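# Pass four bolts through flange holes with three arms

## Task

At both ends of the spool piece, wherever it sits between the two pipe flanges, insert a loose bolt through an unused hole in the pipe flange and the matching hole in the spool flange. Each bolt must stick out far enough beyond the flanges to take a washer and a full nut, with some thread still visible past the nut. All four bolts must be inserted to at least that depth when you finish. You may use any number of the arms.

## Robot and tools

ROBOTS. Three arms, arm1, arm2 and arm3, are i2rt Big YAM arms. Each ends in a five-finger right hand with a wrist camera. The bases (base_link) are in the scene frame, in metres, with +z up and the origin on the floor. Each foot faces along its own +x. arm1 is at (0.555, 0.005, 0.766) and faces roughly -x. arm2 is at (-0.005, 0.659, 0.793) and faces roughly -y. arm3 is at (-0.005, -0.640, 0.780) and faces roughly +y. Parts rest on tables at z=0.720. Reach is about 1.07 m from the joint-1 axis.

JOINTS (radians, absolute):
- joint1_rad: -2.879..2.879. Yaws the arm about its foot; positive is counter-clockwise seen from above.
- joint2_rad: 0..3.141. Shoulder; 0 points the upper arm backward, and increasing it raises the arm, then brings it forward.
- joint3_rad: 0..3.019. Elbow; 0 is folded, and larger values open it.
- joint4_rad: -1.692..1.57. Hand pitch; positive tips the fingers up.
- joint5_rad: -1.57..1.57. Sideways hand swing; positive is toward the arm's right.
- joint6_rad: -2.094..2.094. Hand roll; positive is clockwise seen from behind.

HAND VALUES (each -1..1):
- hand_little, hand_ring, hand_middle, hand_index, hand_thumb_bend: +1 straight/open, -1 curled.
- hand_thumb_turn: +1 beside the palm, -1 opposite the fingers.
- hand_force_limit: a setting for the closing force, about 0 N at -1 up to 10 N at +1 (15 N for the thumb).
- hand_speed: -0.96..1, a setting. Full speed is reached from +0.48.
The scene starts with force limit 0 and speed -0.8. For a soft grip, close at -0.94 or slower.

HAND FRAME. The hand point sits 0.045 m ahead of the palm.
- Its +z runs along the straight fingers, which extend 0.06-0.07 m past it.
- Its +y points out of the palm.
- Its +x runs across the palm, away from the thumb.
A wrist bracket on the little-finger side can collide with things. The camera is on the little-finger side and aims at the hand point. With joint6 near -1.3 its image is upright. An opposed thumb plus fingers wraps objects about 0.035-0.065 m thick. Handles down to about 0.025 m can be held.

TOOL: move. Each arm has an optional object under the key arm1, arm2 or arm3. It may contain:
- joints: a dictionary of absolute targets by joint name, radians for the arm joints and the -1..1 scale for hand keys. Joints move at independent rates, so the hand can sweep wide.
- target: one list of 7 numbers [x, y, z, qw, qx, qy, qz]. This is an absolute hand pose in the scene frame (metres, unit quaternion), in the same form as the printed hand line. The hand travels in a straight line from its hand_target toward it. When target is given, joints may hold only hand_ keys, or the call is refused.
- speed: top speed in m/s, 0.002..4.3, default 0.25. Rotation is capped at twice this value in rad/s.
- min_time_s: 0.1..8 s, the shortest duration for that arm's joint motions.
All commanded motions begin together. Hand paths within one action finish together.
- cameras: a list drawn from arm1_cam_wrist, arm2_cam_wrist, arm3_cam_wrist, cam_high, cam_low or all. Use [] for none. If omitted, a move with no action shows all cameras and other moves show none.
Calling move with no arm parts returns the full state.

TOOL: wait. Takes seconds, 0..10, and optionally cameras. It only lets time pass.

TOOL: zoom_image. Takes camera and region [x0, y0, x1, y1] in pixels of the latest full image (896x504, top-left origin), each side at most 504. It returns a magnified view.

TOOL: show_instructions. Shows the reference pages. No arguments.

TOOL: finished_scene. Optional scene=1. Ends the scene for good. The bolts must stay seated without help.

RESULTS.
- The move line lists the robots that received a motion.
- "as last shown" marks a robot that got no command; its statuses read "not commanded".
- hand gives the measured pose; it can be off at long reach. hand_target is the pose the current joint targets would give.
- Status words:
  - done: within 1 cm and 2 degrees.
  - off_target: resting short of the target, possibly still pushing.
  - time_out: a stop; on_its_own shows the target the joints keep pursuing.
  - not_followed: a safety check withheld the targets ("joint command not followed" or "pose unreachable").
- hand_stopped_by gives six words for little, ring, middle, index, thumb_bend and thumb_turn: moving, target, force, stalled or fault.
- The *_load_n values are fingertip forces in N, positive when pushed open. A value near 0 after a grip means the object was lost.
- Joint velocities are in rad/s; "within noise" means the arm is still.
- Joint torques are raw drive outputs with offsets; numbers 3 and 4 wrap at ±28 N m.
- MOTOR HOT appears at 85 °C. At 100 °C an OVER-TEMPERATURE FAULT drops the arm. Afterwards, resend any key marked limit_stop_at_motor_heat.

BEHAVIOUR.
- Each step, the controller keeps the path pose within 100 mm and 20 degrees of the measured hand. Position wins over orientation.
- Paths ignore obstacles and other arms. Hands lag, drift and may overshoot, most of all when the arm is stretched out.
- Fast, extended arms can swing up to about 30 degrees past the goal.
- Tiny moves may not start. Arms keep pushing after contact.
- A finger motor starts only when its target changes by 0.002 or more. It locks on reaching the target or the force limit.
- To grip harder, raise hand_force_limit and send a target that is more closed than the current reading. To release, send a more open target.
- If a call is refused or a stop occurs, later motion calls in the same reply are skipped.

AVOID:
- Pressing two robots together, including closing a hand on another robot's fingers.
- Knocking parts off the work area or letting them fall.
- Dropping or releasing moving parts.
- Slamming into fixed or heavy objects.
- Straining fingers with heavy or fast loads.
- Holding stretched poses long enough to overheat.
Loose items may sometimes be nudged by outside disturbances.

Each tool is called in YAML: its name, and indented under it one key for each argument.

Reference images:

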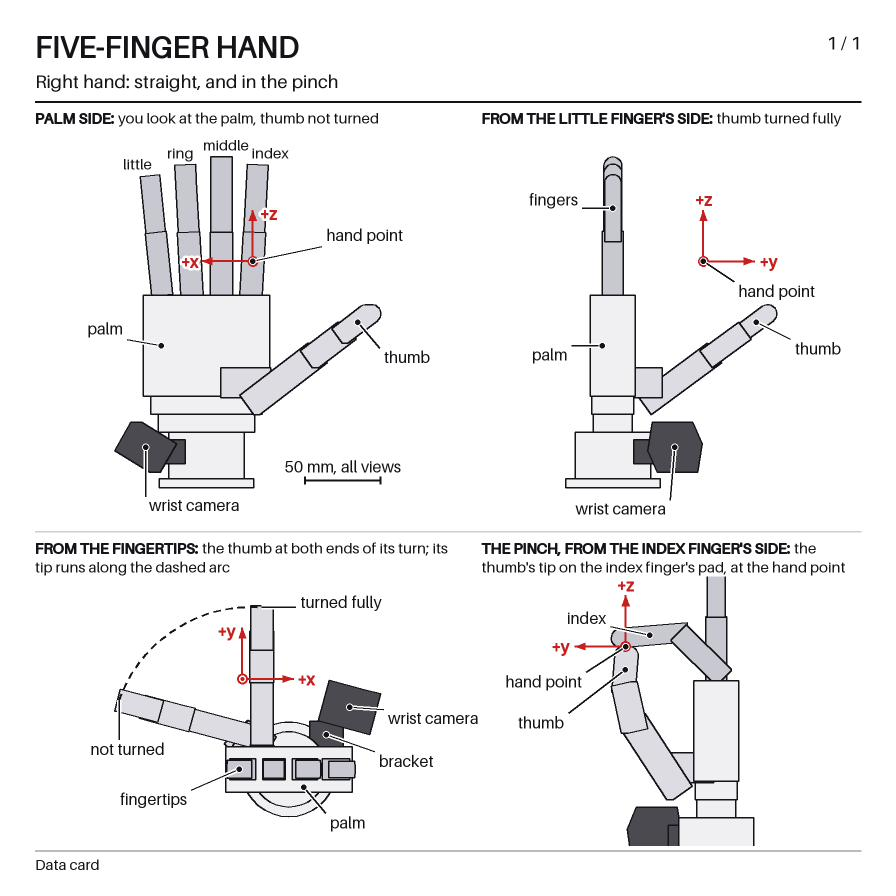

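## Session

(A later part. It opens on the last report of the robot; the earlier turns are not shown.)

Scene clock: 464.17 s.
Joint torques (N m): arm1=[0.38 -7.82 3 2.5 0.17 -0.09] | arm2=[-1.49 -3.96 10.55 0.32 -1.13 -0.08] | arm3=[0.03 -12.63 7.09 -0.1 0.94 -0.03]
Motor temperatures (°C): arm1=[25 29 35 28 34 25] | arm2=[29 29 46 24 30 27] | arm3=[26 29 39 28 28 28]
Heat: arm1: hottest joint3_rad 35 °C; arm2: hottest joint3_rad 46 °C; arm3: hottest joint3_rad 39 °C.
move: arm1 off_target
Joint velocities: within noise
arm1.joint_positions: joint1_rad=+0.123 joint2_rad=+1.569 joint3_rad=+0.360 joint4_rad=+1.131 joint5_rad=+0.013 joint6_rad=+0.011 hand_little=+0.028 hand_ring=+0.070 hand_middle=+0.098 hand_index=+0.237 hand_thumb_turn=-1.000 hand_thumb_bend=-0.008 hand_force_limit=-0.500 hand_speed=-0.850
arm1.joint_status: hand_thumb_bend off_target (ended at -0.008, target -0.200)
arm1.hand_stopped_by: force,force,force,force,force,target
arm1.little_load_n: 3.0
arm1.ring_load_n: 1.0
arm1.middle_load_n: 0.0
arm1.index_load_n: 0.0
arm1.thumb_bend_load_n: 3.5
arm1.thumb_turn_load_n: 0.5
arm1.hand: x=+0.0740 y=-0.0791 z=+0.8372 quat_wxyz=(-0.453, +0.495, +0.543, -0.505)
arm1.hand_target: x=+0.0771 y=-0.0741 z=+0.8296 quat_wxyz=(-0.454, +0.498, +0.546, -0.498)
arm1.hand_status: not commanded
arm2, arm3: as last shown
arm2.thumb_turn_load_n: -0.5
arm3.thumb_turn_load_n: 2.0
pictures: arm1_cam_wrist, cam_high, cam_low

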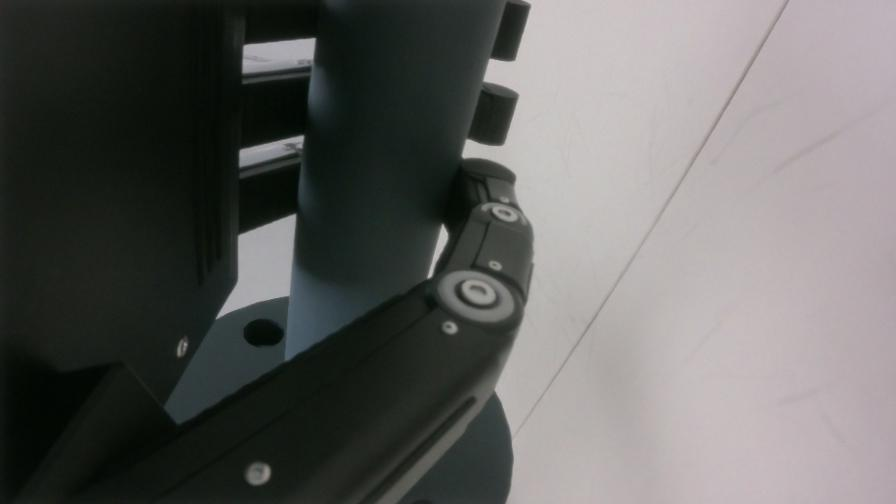

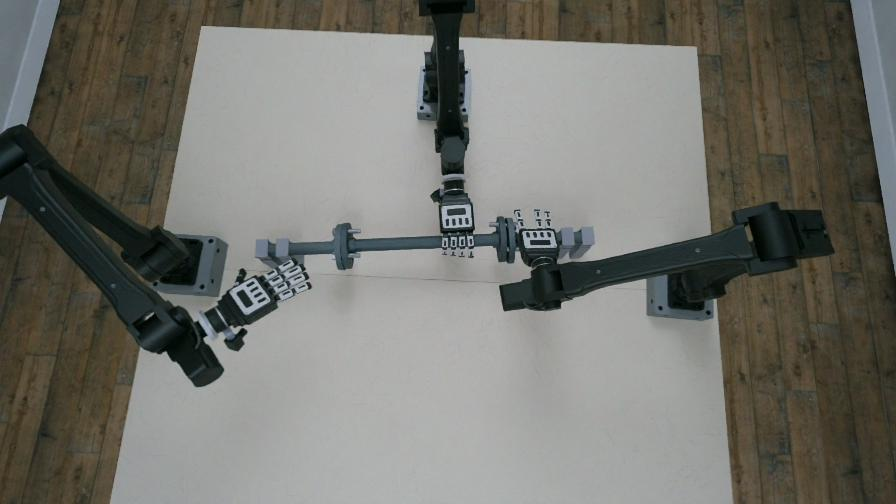

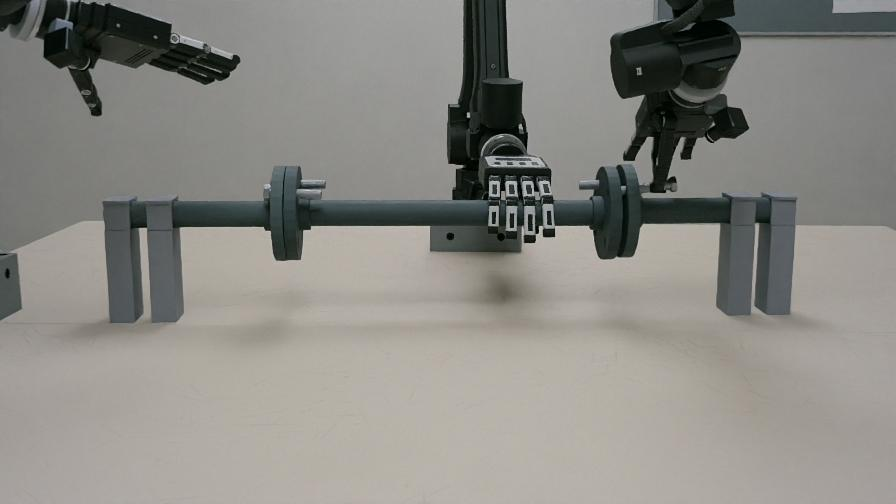

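move:
  arm1: {"joints": {"hand_thumb_bend": 1, "hand_index": 1, "hand_middle": 1, "hand_ring": 1, "hand_little": 1, "hand_speed": -0.6}}
  cameras: ["cam_low", "cam_high"]

zoom_image:
  camera: "cam_low"
  region: [590, 160, 650, 262]

zoom_image:
  camera: "cam_high"
  region: [485, 215, 530, 265]

Scene clock: 467.33 s.
Joint torques (N m): arm1=[0.38 -7.77 3.26 2.51 0.16 -0.09] | arm2=[-0.97 -3.9 10.43 0.2 -1.14 -0.08] | arm3=[0.15 -12.69 7.1 -0.13 0.94 -0.03]
Motor temperatures (°C): arm1=[25 29 35 28 34 25] | arm2=[29 29 46 24 30 27] | arm3=[26 29 39 28 28 28]
Heat: arm1: hottest joint3_rad 35 °C; arm2: hottest joint3_rad 46 °C; arm3: hottest joint3_rad 39 °C.
move: arm1 done
Joint velocities: within noise
arm1.joint_positions: joint1_rad=+0.123 joint2_rad=+1.569 joint3_rad=+0.356 joint4_rad=+1.131 joint5_rad=+0.013 joint6_rad=+0.011 hand_little=+1.000 hand_ring=+1.000 hand_middle=+1.000 hand_index=+1.000 hand_thumb_turn=-1.000 hand_thumb_bend=+1.000 hand_force_limit=-0.500 hand_speed=-0.600
arm1.joint_status: all done
arm1.hand_stopped_by: target,target,target,target,target,target
arm1.little_load_n: 0.0
arm1.ring_load_n: 0.0
arm1.middle_load_n: 0.0
arm1.index_load_n: 0.0
arm1.thumb_bend_load_n: 0.5
arm1.thumb_turn_load_n: 0.0
arm1.hand: x=+0.0757 y=-0.0789 z=+0.8355 quat_wxyz=(-0.452, +0.496, +0.544, -0.504)
arm1.hand_target: x=+0.0770 y=-0.0741 z=+0.8297 quat_wxyz=(-0.454, +0.498, +0.546, -0.498)
arm1.hand_status: not commanded
arm2.joint_positions: joint1_rad=-0.795 joint2_rad=+1.108 joint3_rad=+0.794 joint4_rad=-1.073 joint5_rad=-1.269 joint6_rad=-1.634 hand_little=+1.000 hand_ring=+1.000 hand_middle=+1.000 hand_index=+1.000 hand_thumb_turn=+1.000 hand_thumb_bend=+1.000 hand_force_limit=+0.000 hand_speed=-0.800
arm2.joint_status: not commanded
arm2.hand_stopped_by: target,target,target,target,target,target
arm2.little_load_n: 0.0
arm2.ring_load_n: 0.0
arm2.middle_load_n: 0.0
arm2.index_load_n: 0.0
arm2.thumb_bend_load_n: 0.0
arm2.thumb_turn_load_n: 0.0
arm2.hand: x=-0.0962 y=+0.3442 z=+0.9864 quat_wxyz=(-0.127, +0.372, -0.710, +0.584)
arm2.hand_target: x=-0.1047 y=+0.3392 z=+1.0000 quat_wxyz=(-0.112, +0.380, -0.704, +0.589)
arm2.hand_status: not commanded
arm3: as last shown
arm3.joint_positions: joint1_rad=+0.248 joint2_rad=+1.531 joint3_rad=+1.060 joint4_rad=-1.265 joint5_rad=+1.040 joint6_rad=+1.792 hand_little=+1.000 hand_ring=+1.000 hand_middle=-0.179 hand_index=+1.000 hand_thumb_turn=-1.000 hand_thumb_bend=+0.348 hand_force_limit=-0.400 hand_speed=-0.850
arm3.thumb_bend_load_n: 3.5
arm3.thumb_turn_load_n: 1.5
arm3.hand: x=+0.0503 y=-0.1985 z=+0.8979 quat_wxyz=(-0.378, +0.634, -0.590, +0.329)
arm3.hand_target: x=+0.0455 y=-0.2028 z=+0.9037 quat_wxyz=(-0.383, +0.636, -0.586, +0.324)
pictures: cam_high, cam_low

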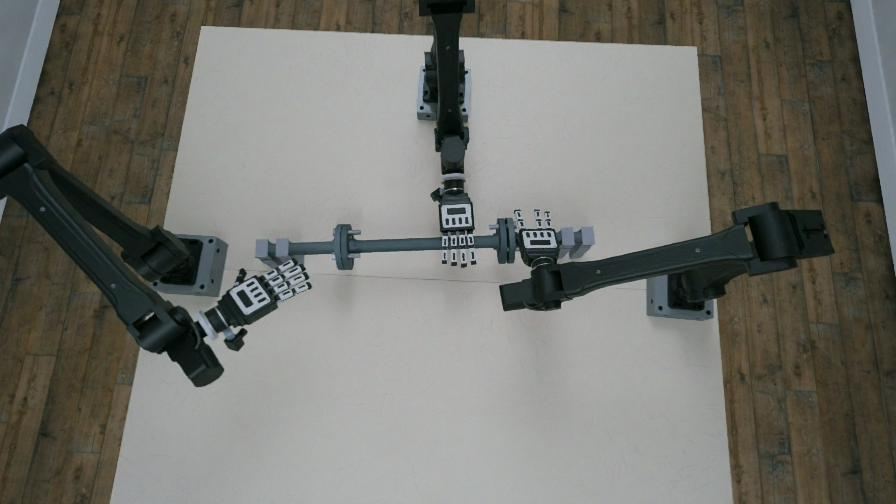

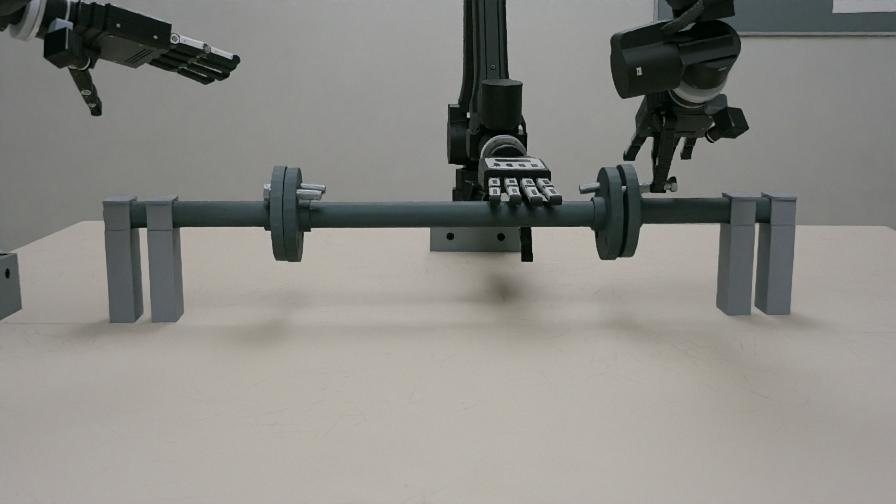

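Scaled by 4.941.

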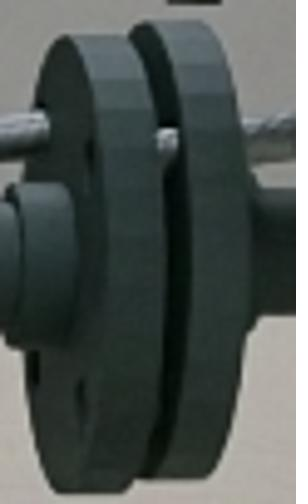

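Scaled by 10.080.

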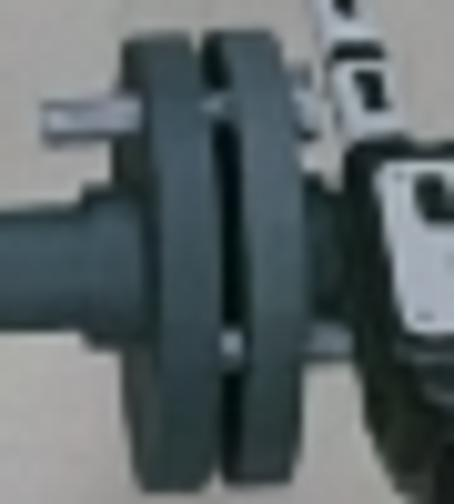

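move:
  arm1: {"target": [0.046, -0.072, 0.8315, 0.4538, -0.4971, -0.5453, 0.4974], "speed": 0.05}
  cameras: ["cam_low", "cam_high", "arm1_cam_wrist"]

zoom_image:
  camera: "cam_low"
  region: [460, 120, 650, 260]

Scene clock: 469.23 s.
Joint torques (N m): arm1=[0.09 -8.35 5.39 1.65 -0.01 -0.1] | arm2=[-1.26 -4.31 10.41 0.29 -1.16 -0.11] | arm3=[0.15 -12.63 7.1 -0.09 0.93 -0.05]
Motor temperatures (°C): arm1=[25 29 35 28 34 25] | arm2=[29 29 46 24 30 27] | arm3=[26 29 39 28 28 28]
Heat: arm1: hottest joint3_rad 35 °C; arm2: hottest joint3_rad 46 °C; arm3: hottest joint3_rad 39 °C.
move: arm1 off_target
Joint velocities: within noise
arm1.joint_positions: joint1_rad=+0.109 joint2_rad=+1.609 joint3_rad=+0.411 joint4_rad=+1.111 joint5_rad=+0.000 joint6_rad=+0.011 hand_little=+1.000 hand_ring=+1.000 hand_middle=+1.000 hand_index=+1.000 hand_thumb_turn=-1.000 hand_thumb_bend=+1.000 hand_force_limit=-0.500 hand_speed=-0.600
arm1.joint_status: not commanded
arm1.hand_stopped_by: target,target,target,target,target,target
arm1.little_load_n: 0.0
arm1.ring_load_n: -0.5
arm1.middle_load_n: 0.0
arm1.index_load_n: 0.0
arm1.thumb_bend_load_n: 0.0
arm1.thumb_turn_load_n: 0.0
arm1.hand: x=+0.0556 y=-0.0768 z=+0.8329 quat_wxyz=(-0.451, +0.497, +0.545, -0.503)
arm1.hand_target: x=+0.0462 y=-0.0719 z=+0.8318 quat_wxyz=(-0.454, +0.498, +0.546, -0.498)
arm1.hand_status: off_target (0.011 m and 0.7 deg from the pose sent, 0.031 m and 0.8 deg at the start)
arm2, arm3: as last shown
arm2.middle_load_n: -0.5
arm2.thumb_turn_load_n: -0.5
arm3.thumb_bend_load_n: 3.0
pictures: arm1_cam_wrist, cam_high, cam_low

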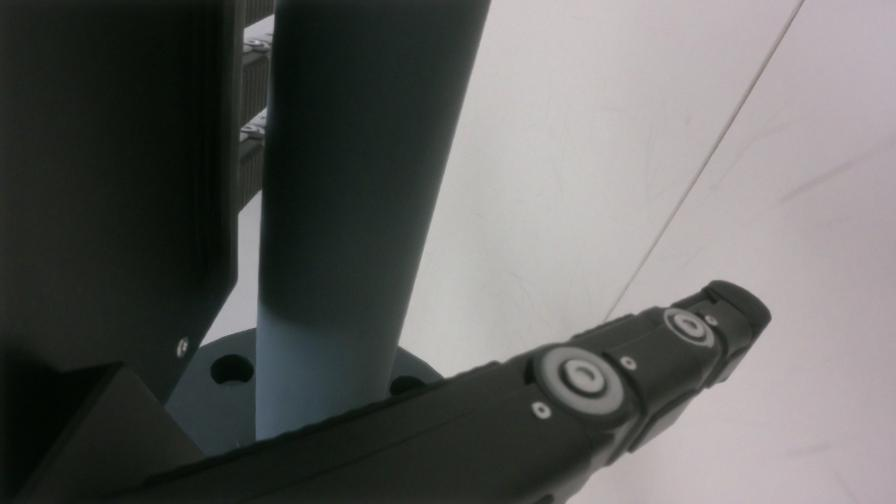

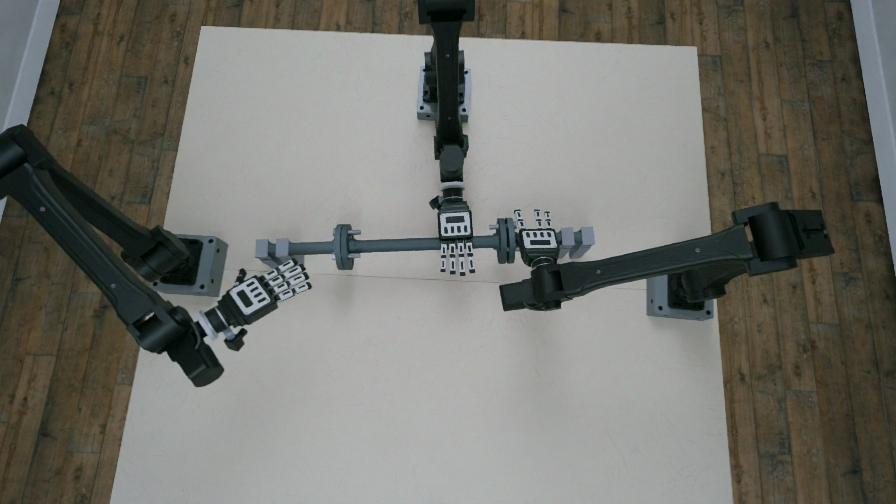

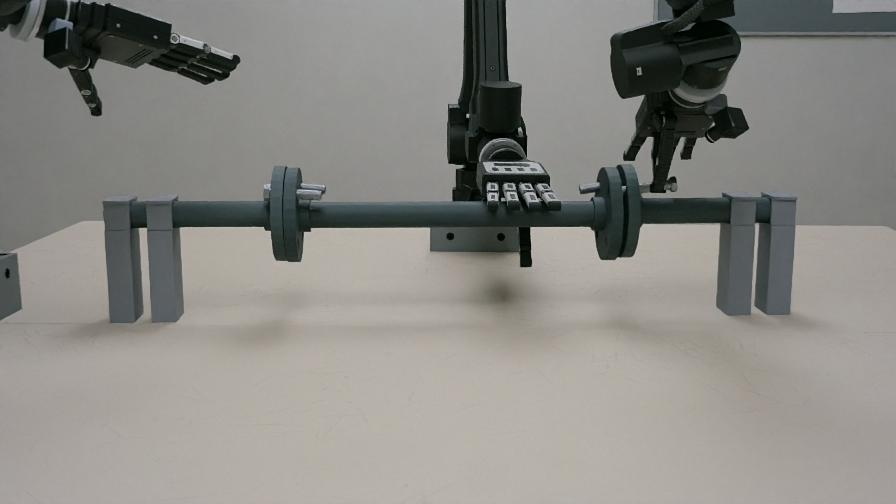

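Scaled by 2.653.

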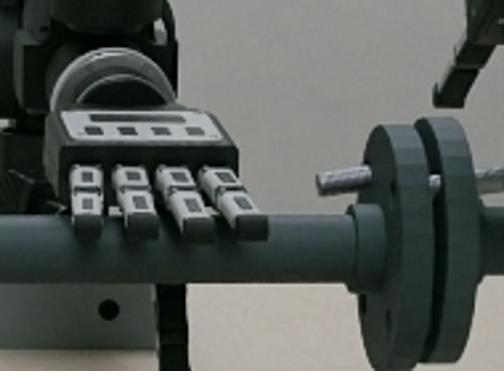

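move:
  arm1: {"target": [0.036, -0.072, 0.8315, 0.4538, -0.4971, -0.5453, 0.4974], "speed": 0.05}
  cameras: ["cam_low", "arm1_cam_wrist"]

zoom_image:
  camera: "cam_low"
  region: [460, 120, 650, 260]

Scene clock: 471.00 s.
Joint torques (N m): arm1=[-0.03 -8.7 5.64 1.63 -0.01 -0.11] | arm2=[-1.03 -4.13 10.59 0.28 -1.16 -0.09] | arm3=[0.15 -12.63 7.08 -0.12 0.94 -0.04]
Motor temperatures (°C): arm1=[25 29 35 28 34 25] | arm2=[29 29 46 24 30 27] | arm3=[26 29 39 28 28 28]
Heat: arm1: hottest joint3_rad 35 °C; arm2: hottest joint3_rad 46 °C; arm3: hottest joint3_rad 39 °C.
move: arm1 off_target
Joint velocities: within noise
arm1.joint_positions: joint1_rad=+0.107 joint2_rad=+1.626 joint3_rad=+0.435 joint4_rad=+1.100 joint5_rad=-0.002 joint6_rad=+0.011 hand_little=+1.000 hand_ring=+1.000 hand_middle=+1.000 hand_index=+1.000 hand_thumb_turn=-1.000 hand_thumb_bend=+1.000 hand_force_limit=-0.500 hand_speed=-0.600
arm1.joint_status: not commanded
arm1.hand_stopped_by: target,target,target,target,target,target
arm1.little_load_n: 0.0
arm1.ring_load_n: 0.0
arm1.middle_load_n: 0.0
arm1.index_load_n: -0.5
arm1.thumb_bend_load_n: 0.0
arm1.thumb_turn_load_n: 0.0
arm1.hand: x=+0.0466 y=-0.0771 z=+0.8320 quat_wxyz=(-0.450, +0.498, +0.545, -0.502)
arm1.hand_target: x=+0.0364 y=-0.0718 z=+0.8315 quat_wxyz=(-0.454, +0.498, +0.546, -0.498)
arm1.hand_status: off_target (0.012 m and 0.7 deg from the pose sent, 0.020 m and 0.7 deg at the start)
arm2, arm3: as last shown
arm2.ring_load_n: -0.5
arm2.middle_load_n: 0.0
arm2.thumb_turn_load_n: 0.0
arm3.thumb_bend_load_n: 3.5
pictures: arm1_cam_wrist, cam_low

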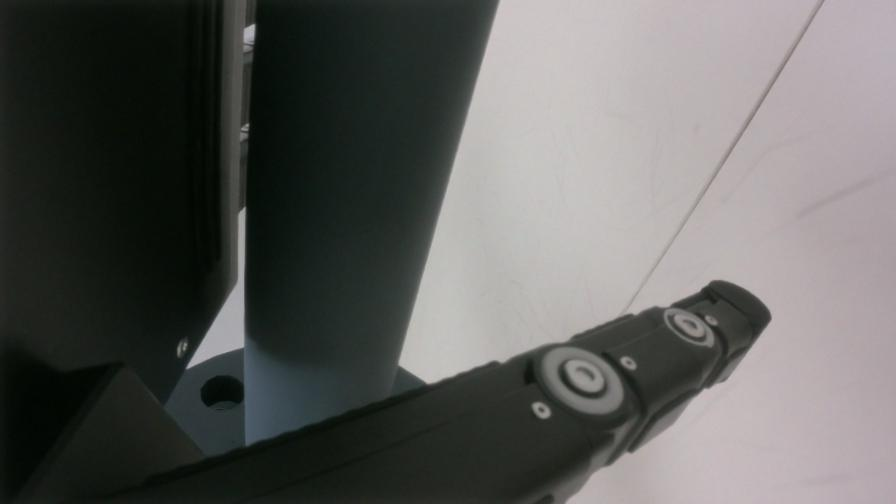

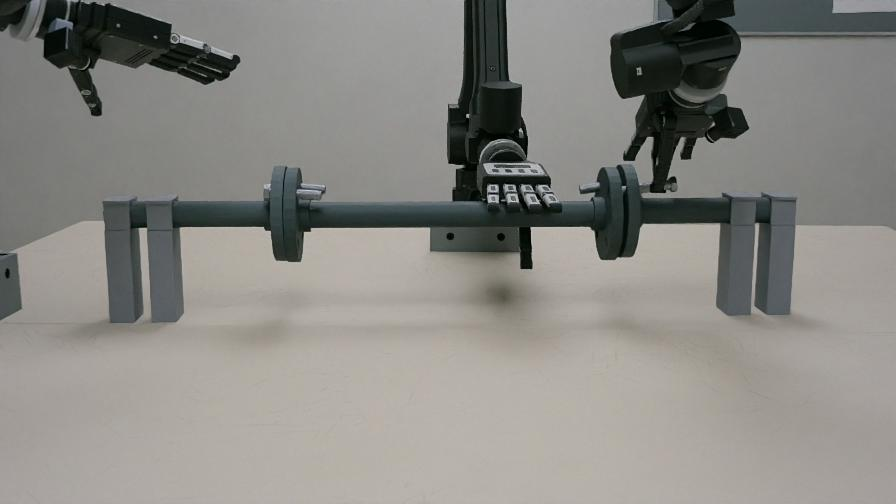

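Scaled by 2.653.

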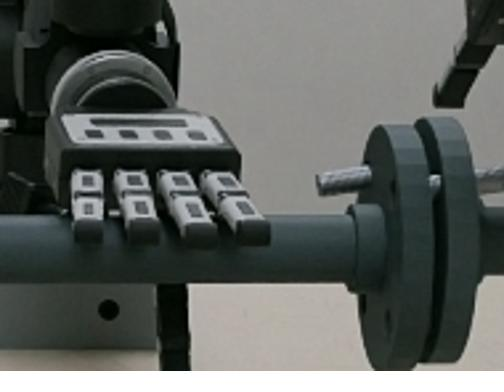

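move:
  arm1: {"joints": {"hand_index": -0.45, "hand_middle": -0.45, "hand_ring": -0.45, "hand_little": -0.45, "hand_speed": -0.85, "hand_force_limit": -0.6}}
  cameras: ["cam_low", "cam_high", "arm1_cam_wrist"]

zoom_image:
  camera: "cam_low"
  region: [460, 120, 650, 260]

zoom_image:
  camera: "cam_high"
  region: [485, 215, 530, 265]

Scene clock: 475.27 s.
Joint torques (N m): arm1=[0.03 -8.7 5.64 1.62 0 -0.11] | arm2=[-0.73 -4.95 10.4 0.35 -1.16 -0.09] | arm3=[0.09 -12.69 7.08 -0.12 0.94 -0.03]
Motor temperatures (°C): arm1=[25 29 35 28 34 25] | arm2=[29 29 46 24 30 27] | arm3=[26 29 38 28 28 28]
Heat: arm1: hottest joint3_rad 35 °C; arm2: hottest joint3_rad 46 °C; arm3: hottest joint3_rad 38 °C.
move: arm1 done
Joint velocities: within noise
arm1.joint_positions: joint1_rad=+0.107 joint2_rad=+1.626 joint3_rad=+0.435 joint4_rad=+1.100 joint5_rad=-0.002 joint6_rad=+0.011 hand_little=-0.450 hand_ring=-0.450 hand_middle=-0.450 hand_index=-0.450 hand_thumb_turn=-1.000 hand_thumb_bend=+1.000 hand_force_limit=-0.600 hand_speed=-0.850
arm1.joint_status: all done
arm1.hand_stopped_by: target,target,target,target,target,target
arm1.little_load_n: 0.0
arm1.ring_load_n: 0.0
arm1.middle_load_n: 0.0
arm1.index_load_n: 0.0
arm1.thumb_bend_load_n: 0.0
arm1.thumb_turn_load_n: 0.0
arm1.hand: x=+0.0466 y=-0.0771 z=+0.8320 quat_wxyz=(-0.450, +0.498, +0.545, -0.502)
arm1.hand_target: x=+0.0364 y=-0.0718 z=+0.8315 quat_wxyz=(-0.454, +0.498, +0.546, -0.498)
arm1.hand_status: not commanded
arm2: as last shown
arm2.ring_load_n: 0.0
arm3.joint_positions: joint1_rad=+0.248 joint2_rad=+1.531 joint3_rad=+1.060 joint4_rad=-1.265 joint5_rad=+1.040 joint6_rad=+1.792 hand_little=+1.000 hand_ring=+1.000 hand_middle=-0.179 hand_index=+1.000 hand_thumb_turn=-1.000 hand_thumb_bend=+0.348 hand_force_limit=-0.400 hand_speed=-0.850
arm3.joint_status: not commanded
arm3.hand_stopped_by: target,target,target,target,force,target
arm3.little_load_n: 0.0
arm3.ring_load_n: 0.0
arm3.middle_load_n: 5.0
arm3.index_load_n: 0.0
arm3.thumb_bend_load_n: 3.0
arm3.thumb_turn_load_n: 1.5
arm3.hand: x=+0.0503 y=-0.1985 z=+0.8979 quat_wxyz=(-0.378, +0.634, -0.590, +0.329)
arm3.hand_target: x=+0.0455 y=-0.2028 z=+0.9037 quat_wxyz=(-0.383, +0.636, -0.586, +0.324)
arm3.hand_status: not commanded
pictures: arm1_cam_wrist, cam_high, cam_low

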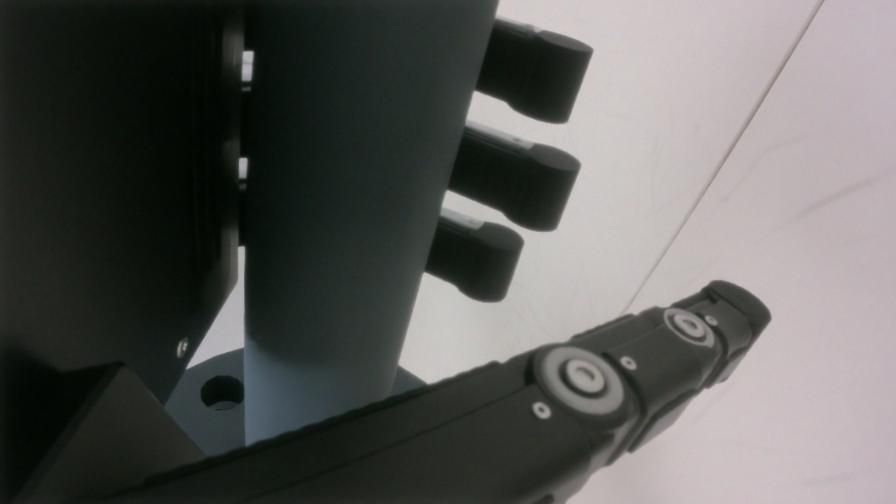

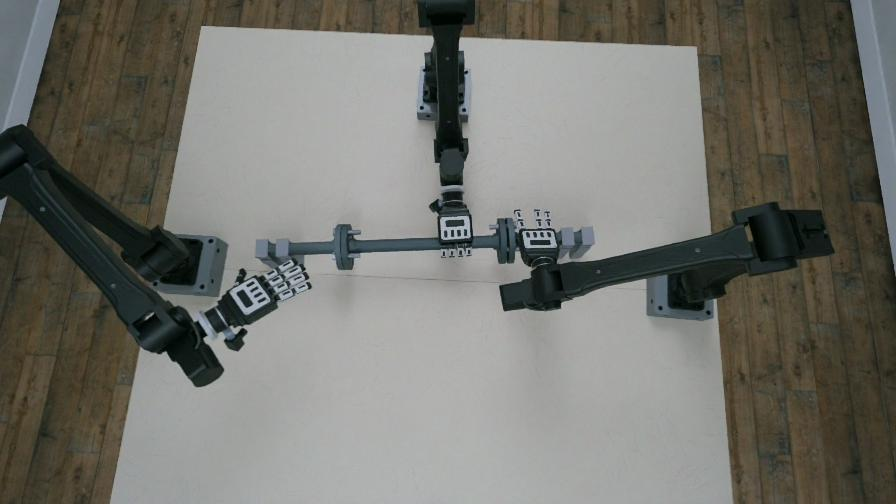

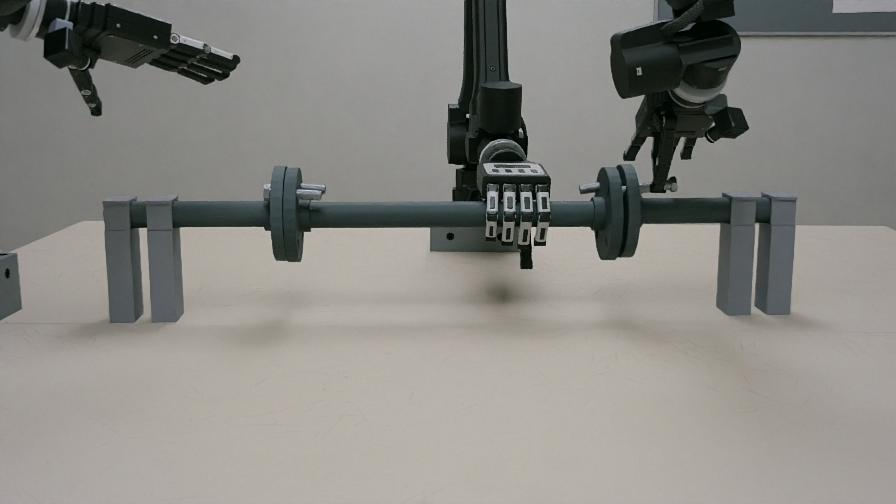

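Scaled by 2.653.

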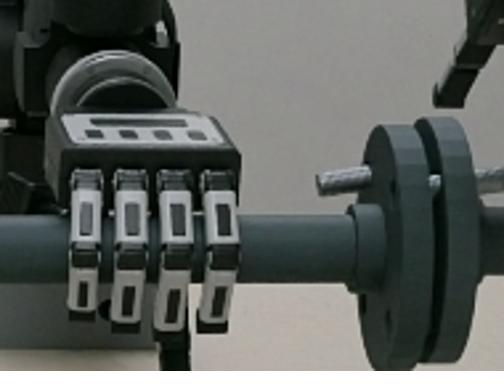

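Scaled by 10.080.

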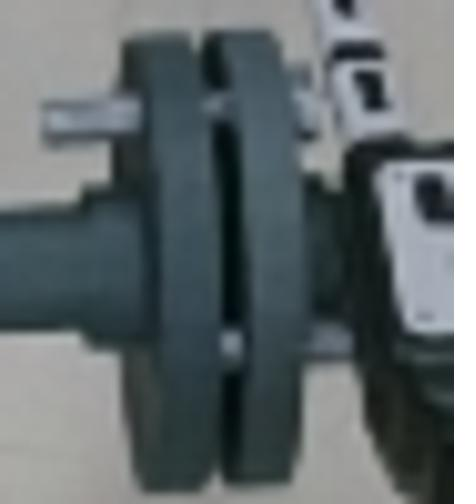

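move:
  arm1: {"joints": {"hand_index": -0.65, "hand_middle": -0.65, "hand_ring": -0.65, "hand_little": -0.65}}
  cameras: ["cam_low", "arm1_cam_wrist"]

zoom_image:
  camera: "cam_low"
  region: [460, 120, 650, 260]

Scene clock: 476.37 s.
Joint torques (N m): arm1=[0.03 -9.11 5.41 1.72 0.03 -0.11] | arm2=[-1.2 -3.25 10.5 0.16 -1.14 -0.09] | arm3=[0.09 -12.45 7.09 -0.13 0.93 -0.04]
Motor temperatures (°C): arm1=[25 29 35 28 34 25] | arm2=[29 29 46 24 30 27] | arm3=[26 29 38 28 28 28]
Heat: arm1: hottest joint3_rad 35 °C; arm2: hottest joint3_rad 46 °C; arm3: hottest joint3_rad 38 °C.
move: arm1 done
Joint velocities: within noise
arm1.joint_positions: joint1_rad=+0.107 joint2_rad=+1.630 joint3_rad=+0.438 joint4_rad=+1.098 joint5_rad=-0.003 joint6_rad=+0.011 hand_little=-0.650 hand_ring=-0.650 hand_middle=-0.650 hand_index=-0.650 hand_thumb_turn=-1.000 hand_thumb_bend=+1.000 hand_force_limit=-0.600 hand_speed=-0.850
arm1.joint_status: all done
arm1.hand_stopped_by: target,target,target,target,target,target
arm1.little_load_n: 0.0
arm1.ring_load_n: 0.0
arm1.middle_load_n: 0.0
arm1.index_load_n: 1.0
arm1.thumb_bend_load_n: 0.0
arm1.thumb_turn_load_n: 0.0
arm1.hand: x=+0.0458 y=-0.0773 z=+0.8305 quat_wxyz=(-0.449, +0.499, +0.547, -0.501)
arm1.hand_target: x=+0.0363 y=-0.0719 z=+0.8317 quat_wxyz=(-0.454, +0.498, +0.546, -0.498)
arm1.hand_status: not commanded
arm2, arm3: as last shown
pictures: arm1_cam_wrist, cam_low

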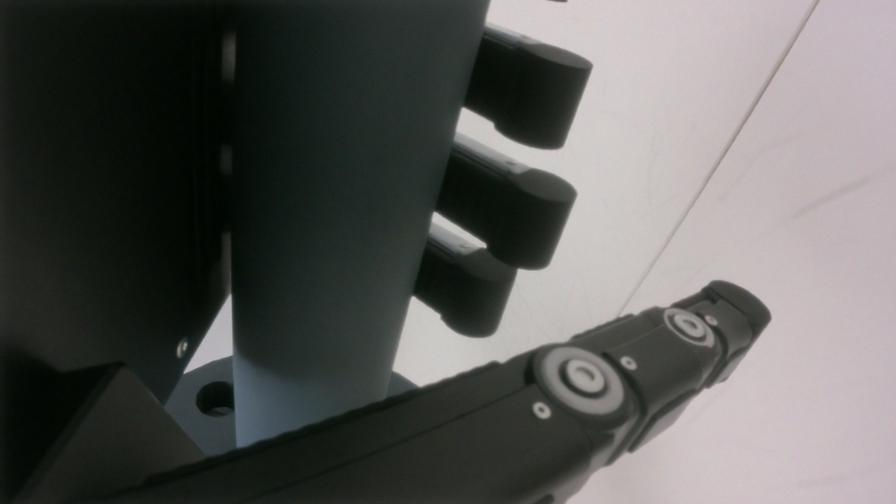

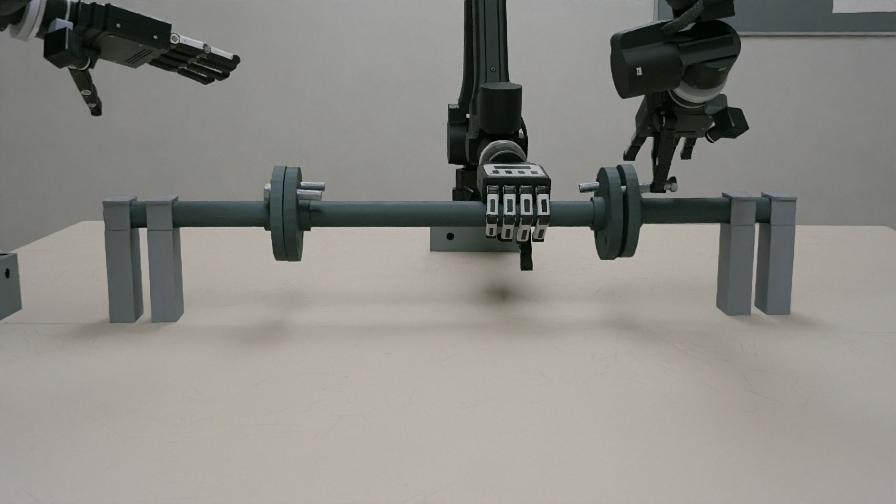

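Scaled by 2.653.

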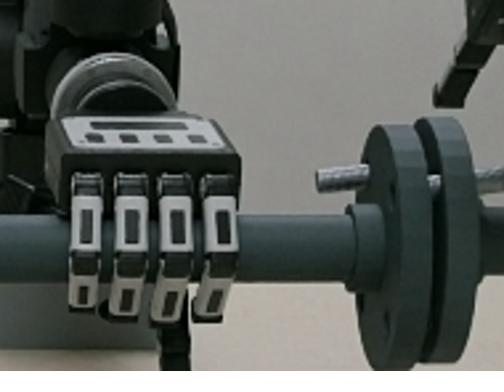

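move:
  arm1: {"target": [0.036, -0.072, 0.842, 0.4538, -0.4971, -0.5453, 0.4974], "speed": 0.02}
  cameras: ["cam_low", "cam_high", "arm1_cam_wrist"]

zoom_image:
  camera: "cam_low"
  region: [590, 160, 650, 262]

zoom_image:
  camera: "cam_high"
  region: [485, 215, 530, 265]

Scene clock: 477.70 s.
Joint torques (N m): arm1=[0.09 -11.34 5.49 1.5 0.04 -0.1] | arm2=[-0.97 -3.9 10.26 0.24 -1.14 -0.12] | arm3=[0.15 -12.63 7.1 -0.12 0.93 -0.04]
Motor temperatures (°C): arm1=[25 29 35 28 34 25] | arm2=[29 29 46 24 30 27] | arm3=[26 29 38 28 28 28]
Heat: arm1: hottest joint3_rad 35 °C; arm2: hottest joint3_rad 46 °C; arm3: hottest joint3_rad 38 °C.
move: arm1 off_target
Joint velocities: within noise
arm1.joint_positions: joint1_rad=+0.107 joint2_rad=+1.617 joint3_rad=+0.441 joint4_rad=+1.058 joint5_rad=-0.003 joint6_rad=+0.011 hand_little=-0.650 hand_ring=-0.650 hand_middle=-0.650 hand_index=-0.650 hand_thumb_turn=-1.000 hand_thumb_bend=+1.000 hand_force_limit=-0.600 hand_speed=-0.850
arm1.joint_status: not commanded
arm1.hand_stopped_by: target,target,target,target,target,target
arm1.little_load_n: 0.0
arm1.ring_load_n: 0.5
arm1.middle_load_n: 0.0
arm1.index_load_n: 0.5
arm1.thumb_bend_load_n: -0.5
arm1.thumb_turn_load_n: 0.0
arm1.hand: x=+0.0470 y=-0.0770 z=+0.8279 quat_wxyz=(-0.443, +0.504, +0.552, -0.495)
arm1.hand_target: x=+0.0365 y=-0.0719 z=+0.8421 quat_wxyz=(-0.454, +0.498, +0.546, -0.498)
arm1.hand_status: off_target (0.019 m and 1.7 deg from the pose sent, 0.016 m and 0.7 deg at the start)
arm2, arm3: as last shown
pictures: arm1_cam_wrist, cam_high, cam_low

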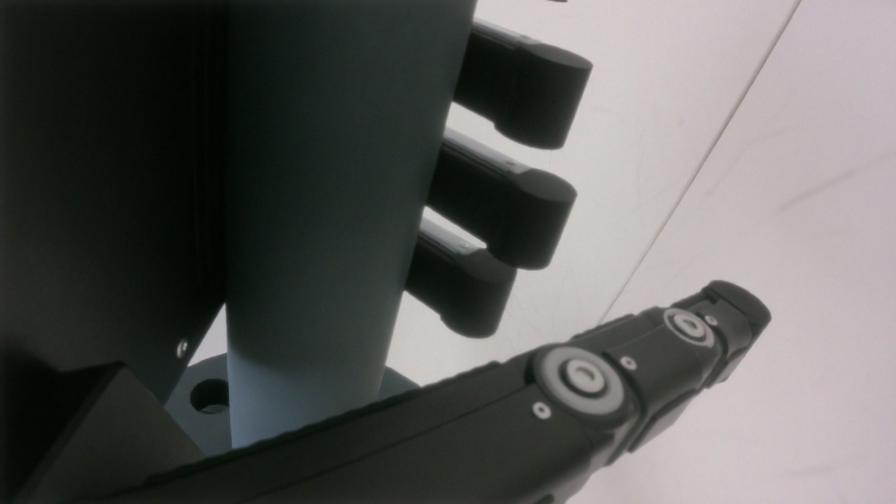

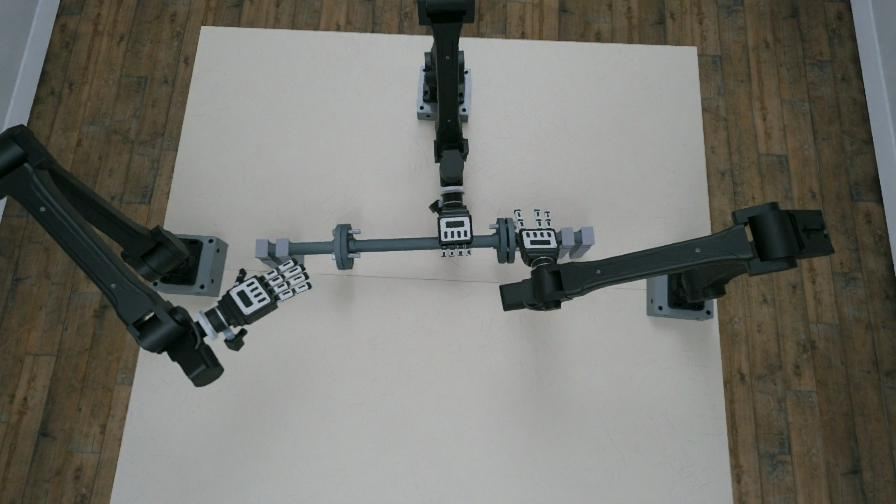

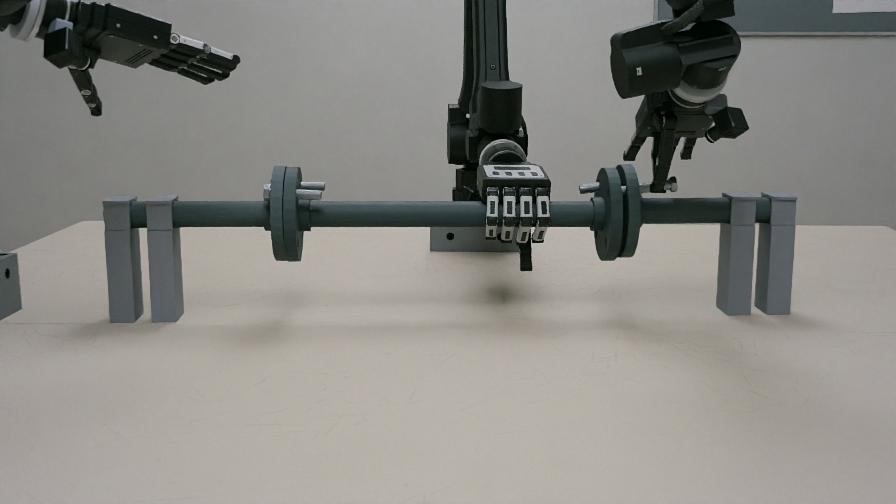

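Scaled by 4.941.

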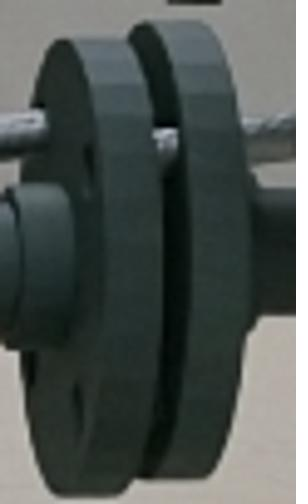

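Scaled by 10.080.

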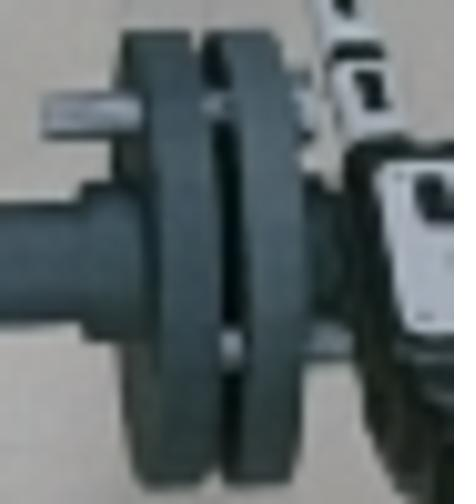

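move:
  arm1: {"joints": {"joint2_rad": 1.588, "joint3_rad": 0.464, "joint4_rad": 1.05}, "min_time_s": 1.5}
  cameras: ["cam_low", "cam_high"]

zoom_image:
  camera: "cam_low"
  region: [590, 160, 650, 262]

zoom_image:
  camera: "cam_high"
  region: [485, 215, 530, 265]

Scene clock: 480.40 s.
Joint torques (N m): arm1=[0.09 -11.99 5.5 1.81 0.04 -0.11] | arm2=[-1.08 -4.37 10.55 0.35 -1.13 -0.11] | arm3=[0.21 -12.63 7.09 -0.14 0.94 -0.04]
Motor temperatures (°C): arm1=[25 29 35 28 34 25] | arm2=[29 29 46 24 30 27] | arm3=[26 29 38 28 28 28]
Heat: arm1: hottest joint3_rad 35 °C; arm2: hottest joint3_rad 46 °C; arm3: hottest joint3_rad 38 °C.
move: arm1 done
Joint velocities: within noise
arm1.joint_positions: joint1_rad=+0.107 joint2_rad=+1.614 joint3_rad=+0.441 joint4_rad=+1.056 joint5_rad=-0.003 joint6_rad=+0.011 hand_little=-0.650 hand_ring=-0.650 hand_middle=-0.650 hand_index=-0.650 hand_thumb_turn=-1.000 hand_thumb_bend=+1.000 hand_force_limit=-0.600 hand_speed=-0.850
arm1.joint_status: all done
arm1.hand_stopped_by: target,target,target,target,target,target
arm1.little_load_n: 0.0
arm1.ring_load_n: 0.0
arm1.middle_load_n: 0.0
arm1.index_load_n: 1.0
arm1.thumb_bend_load_n: 0.0
arm1.thumb_turn_load_n: 0.0
arm1.hand: x=+0.0470 y=-0.0770 z=+0.8291 quat_wxyz=(-0.444, +0.504, +0.552, -0.495)
arm1.hand_target: x=+0.0355 y=-0.0720 z=+0.8492 quat_wxyz=(-0.459, +0.494, +0.542, -0.502)
arm1.hand_status: not commanded
arm2, arm3: as last shown
arm2.little_load_n: -0.5
arm2.ring_load_n: -0.5
arm3.thumb_bend_load_n: 3.5
pictures: cam_high, cam_low

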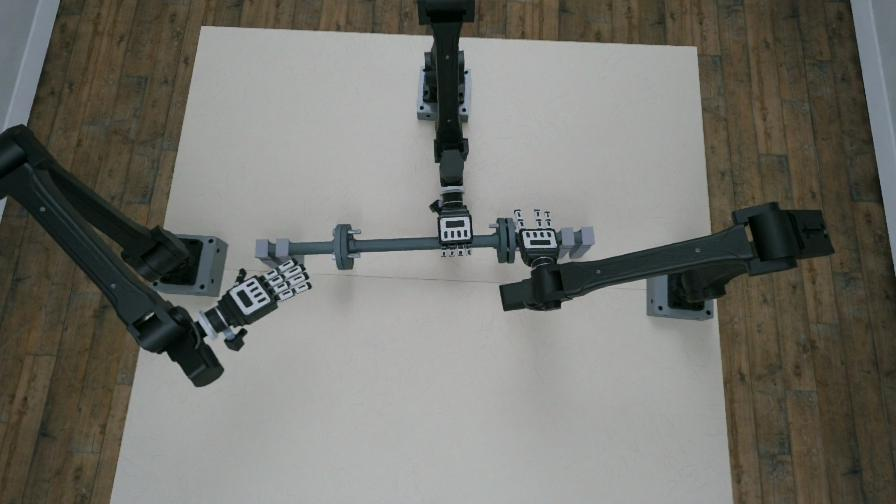

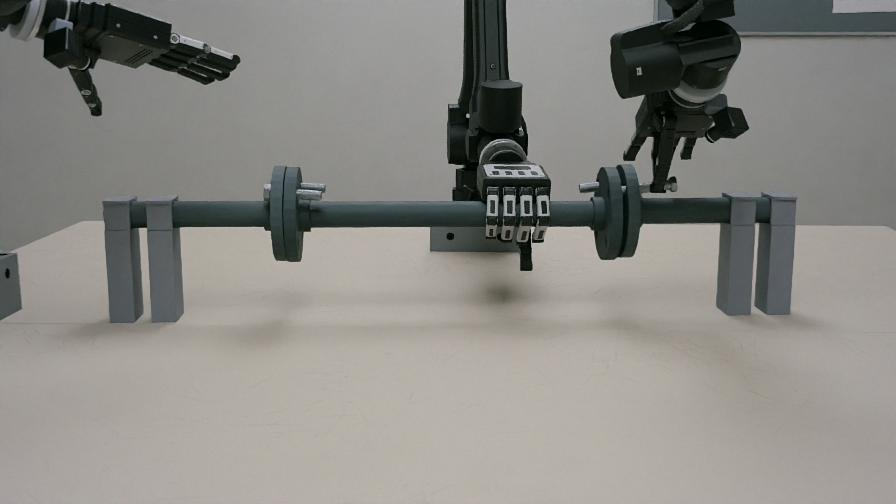

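Scaled by 4.941.

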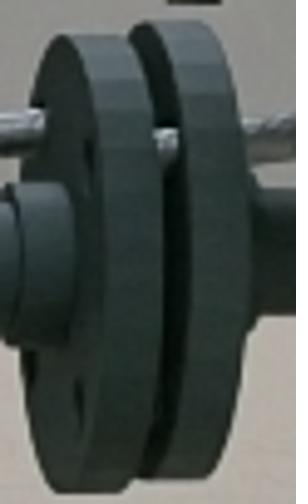

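Scaled by 10.080.

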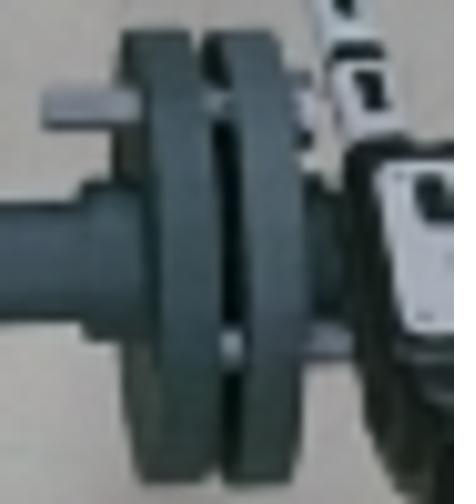

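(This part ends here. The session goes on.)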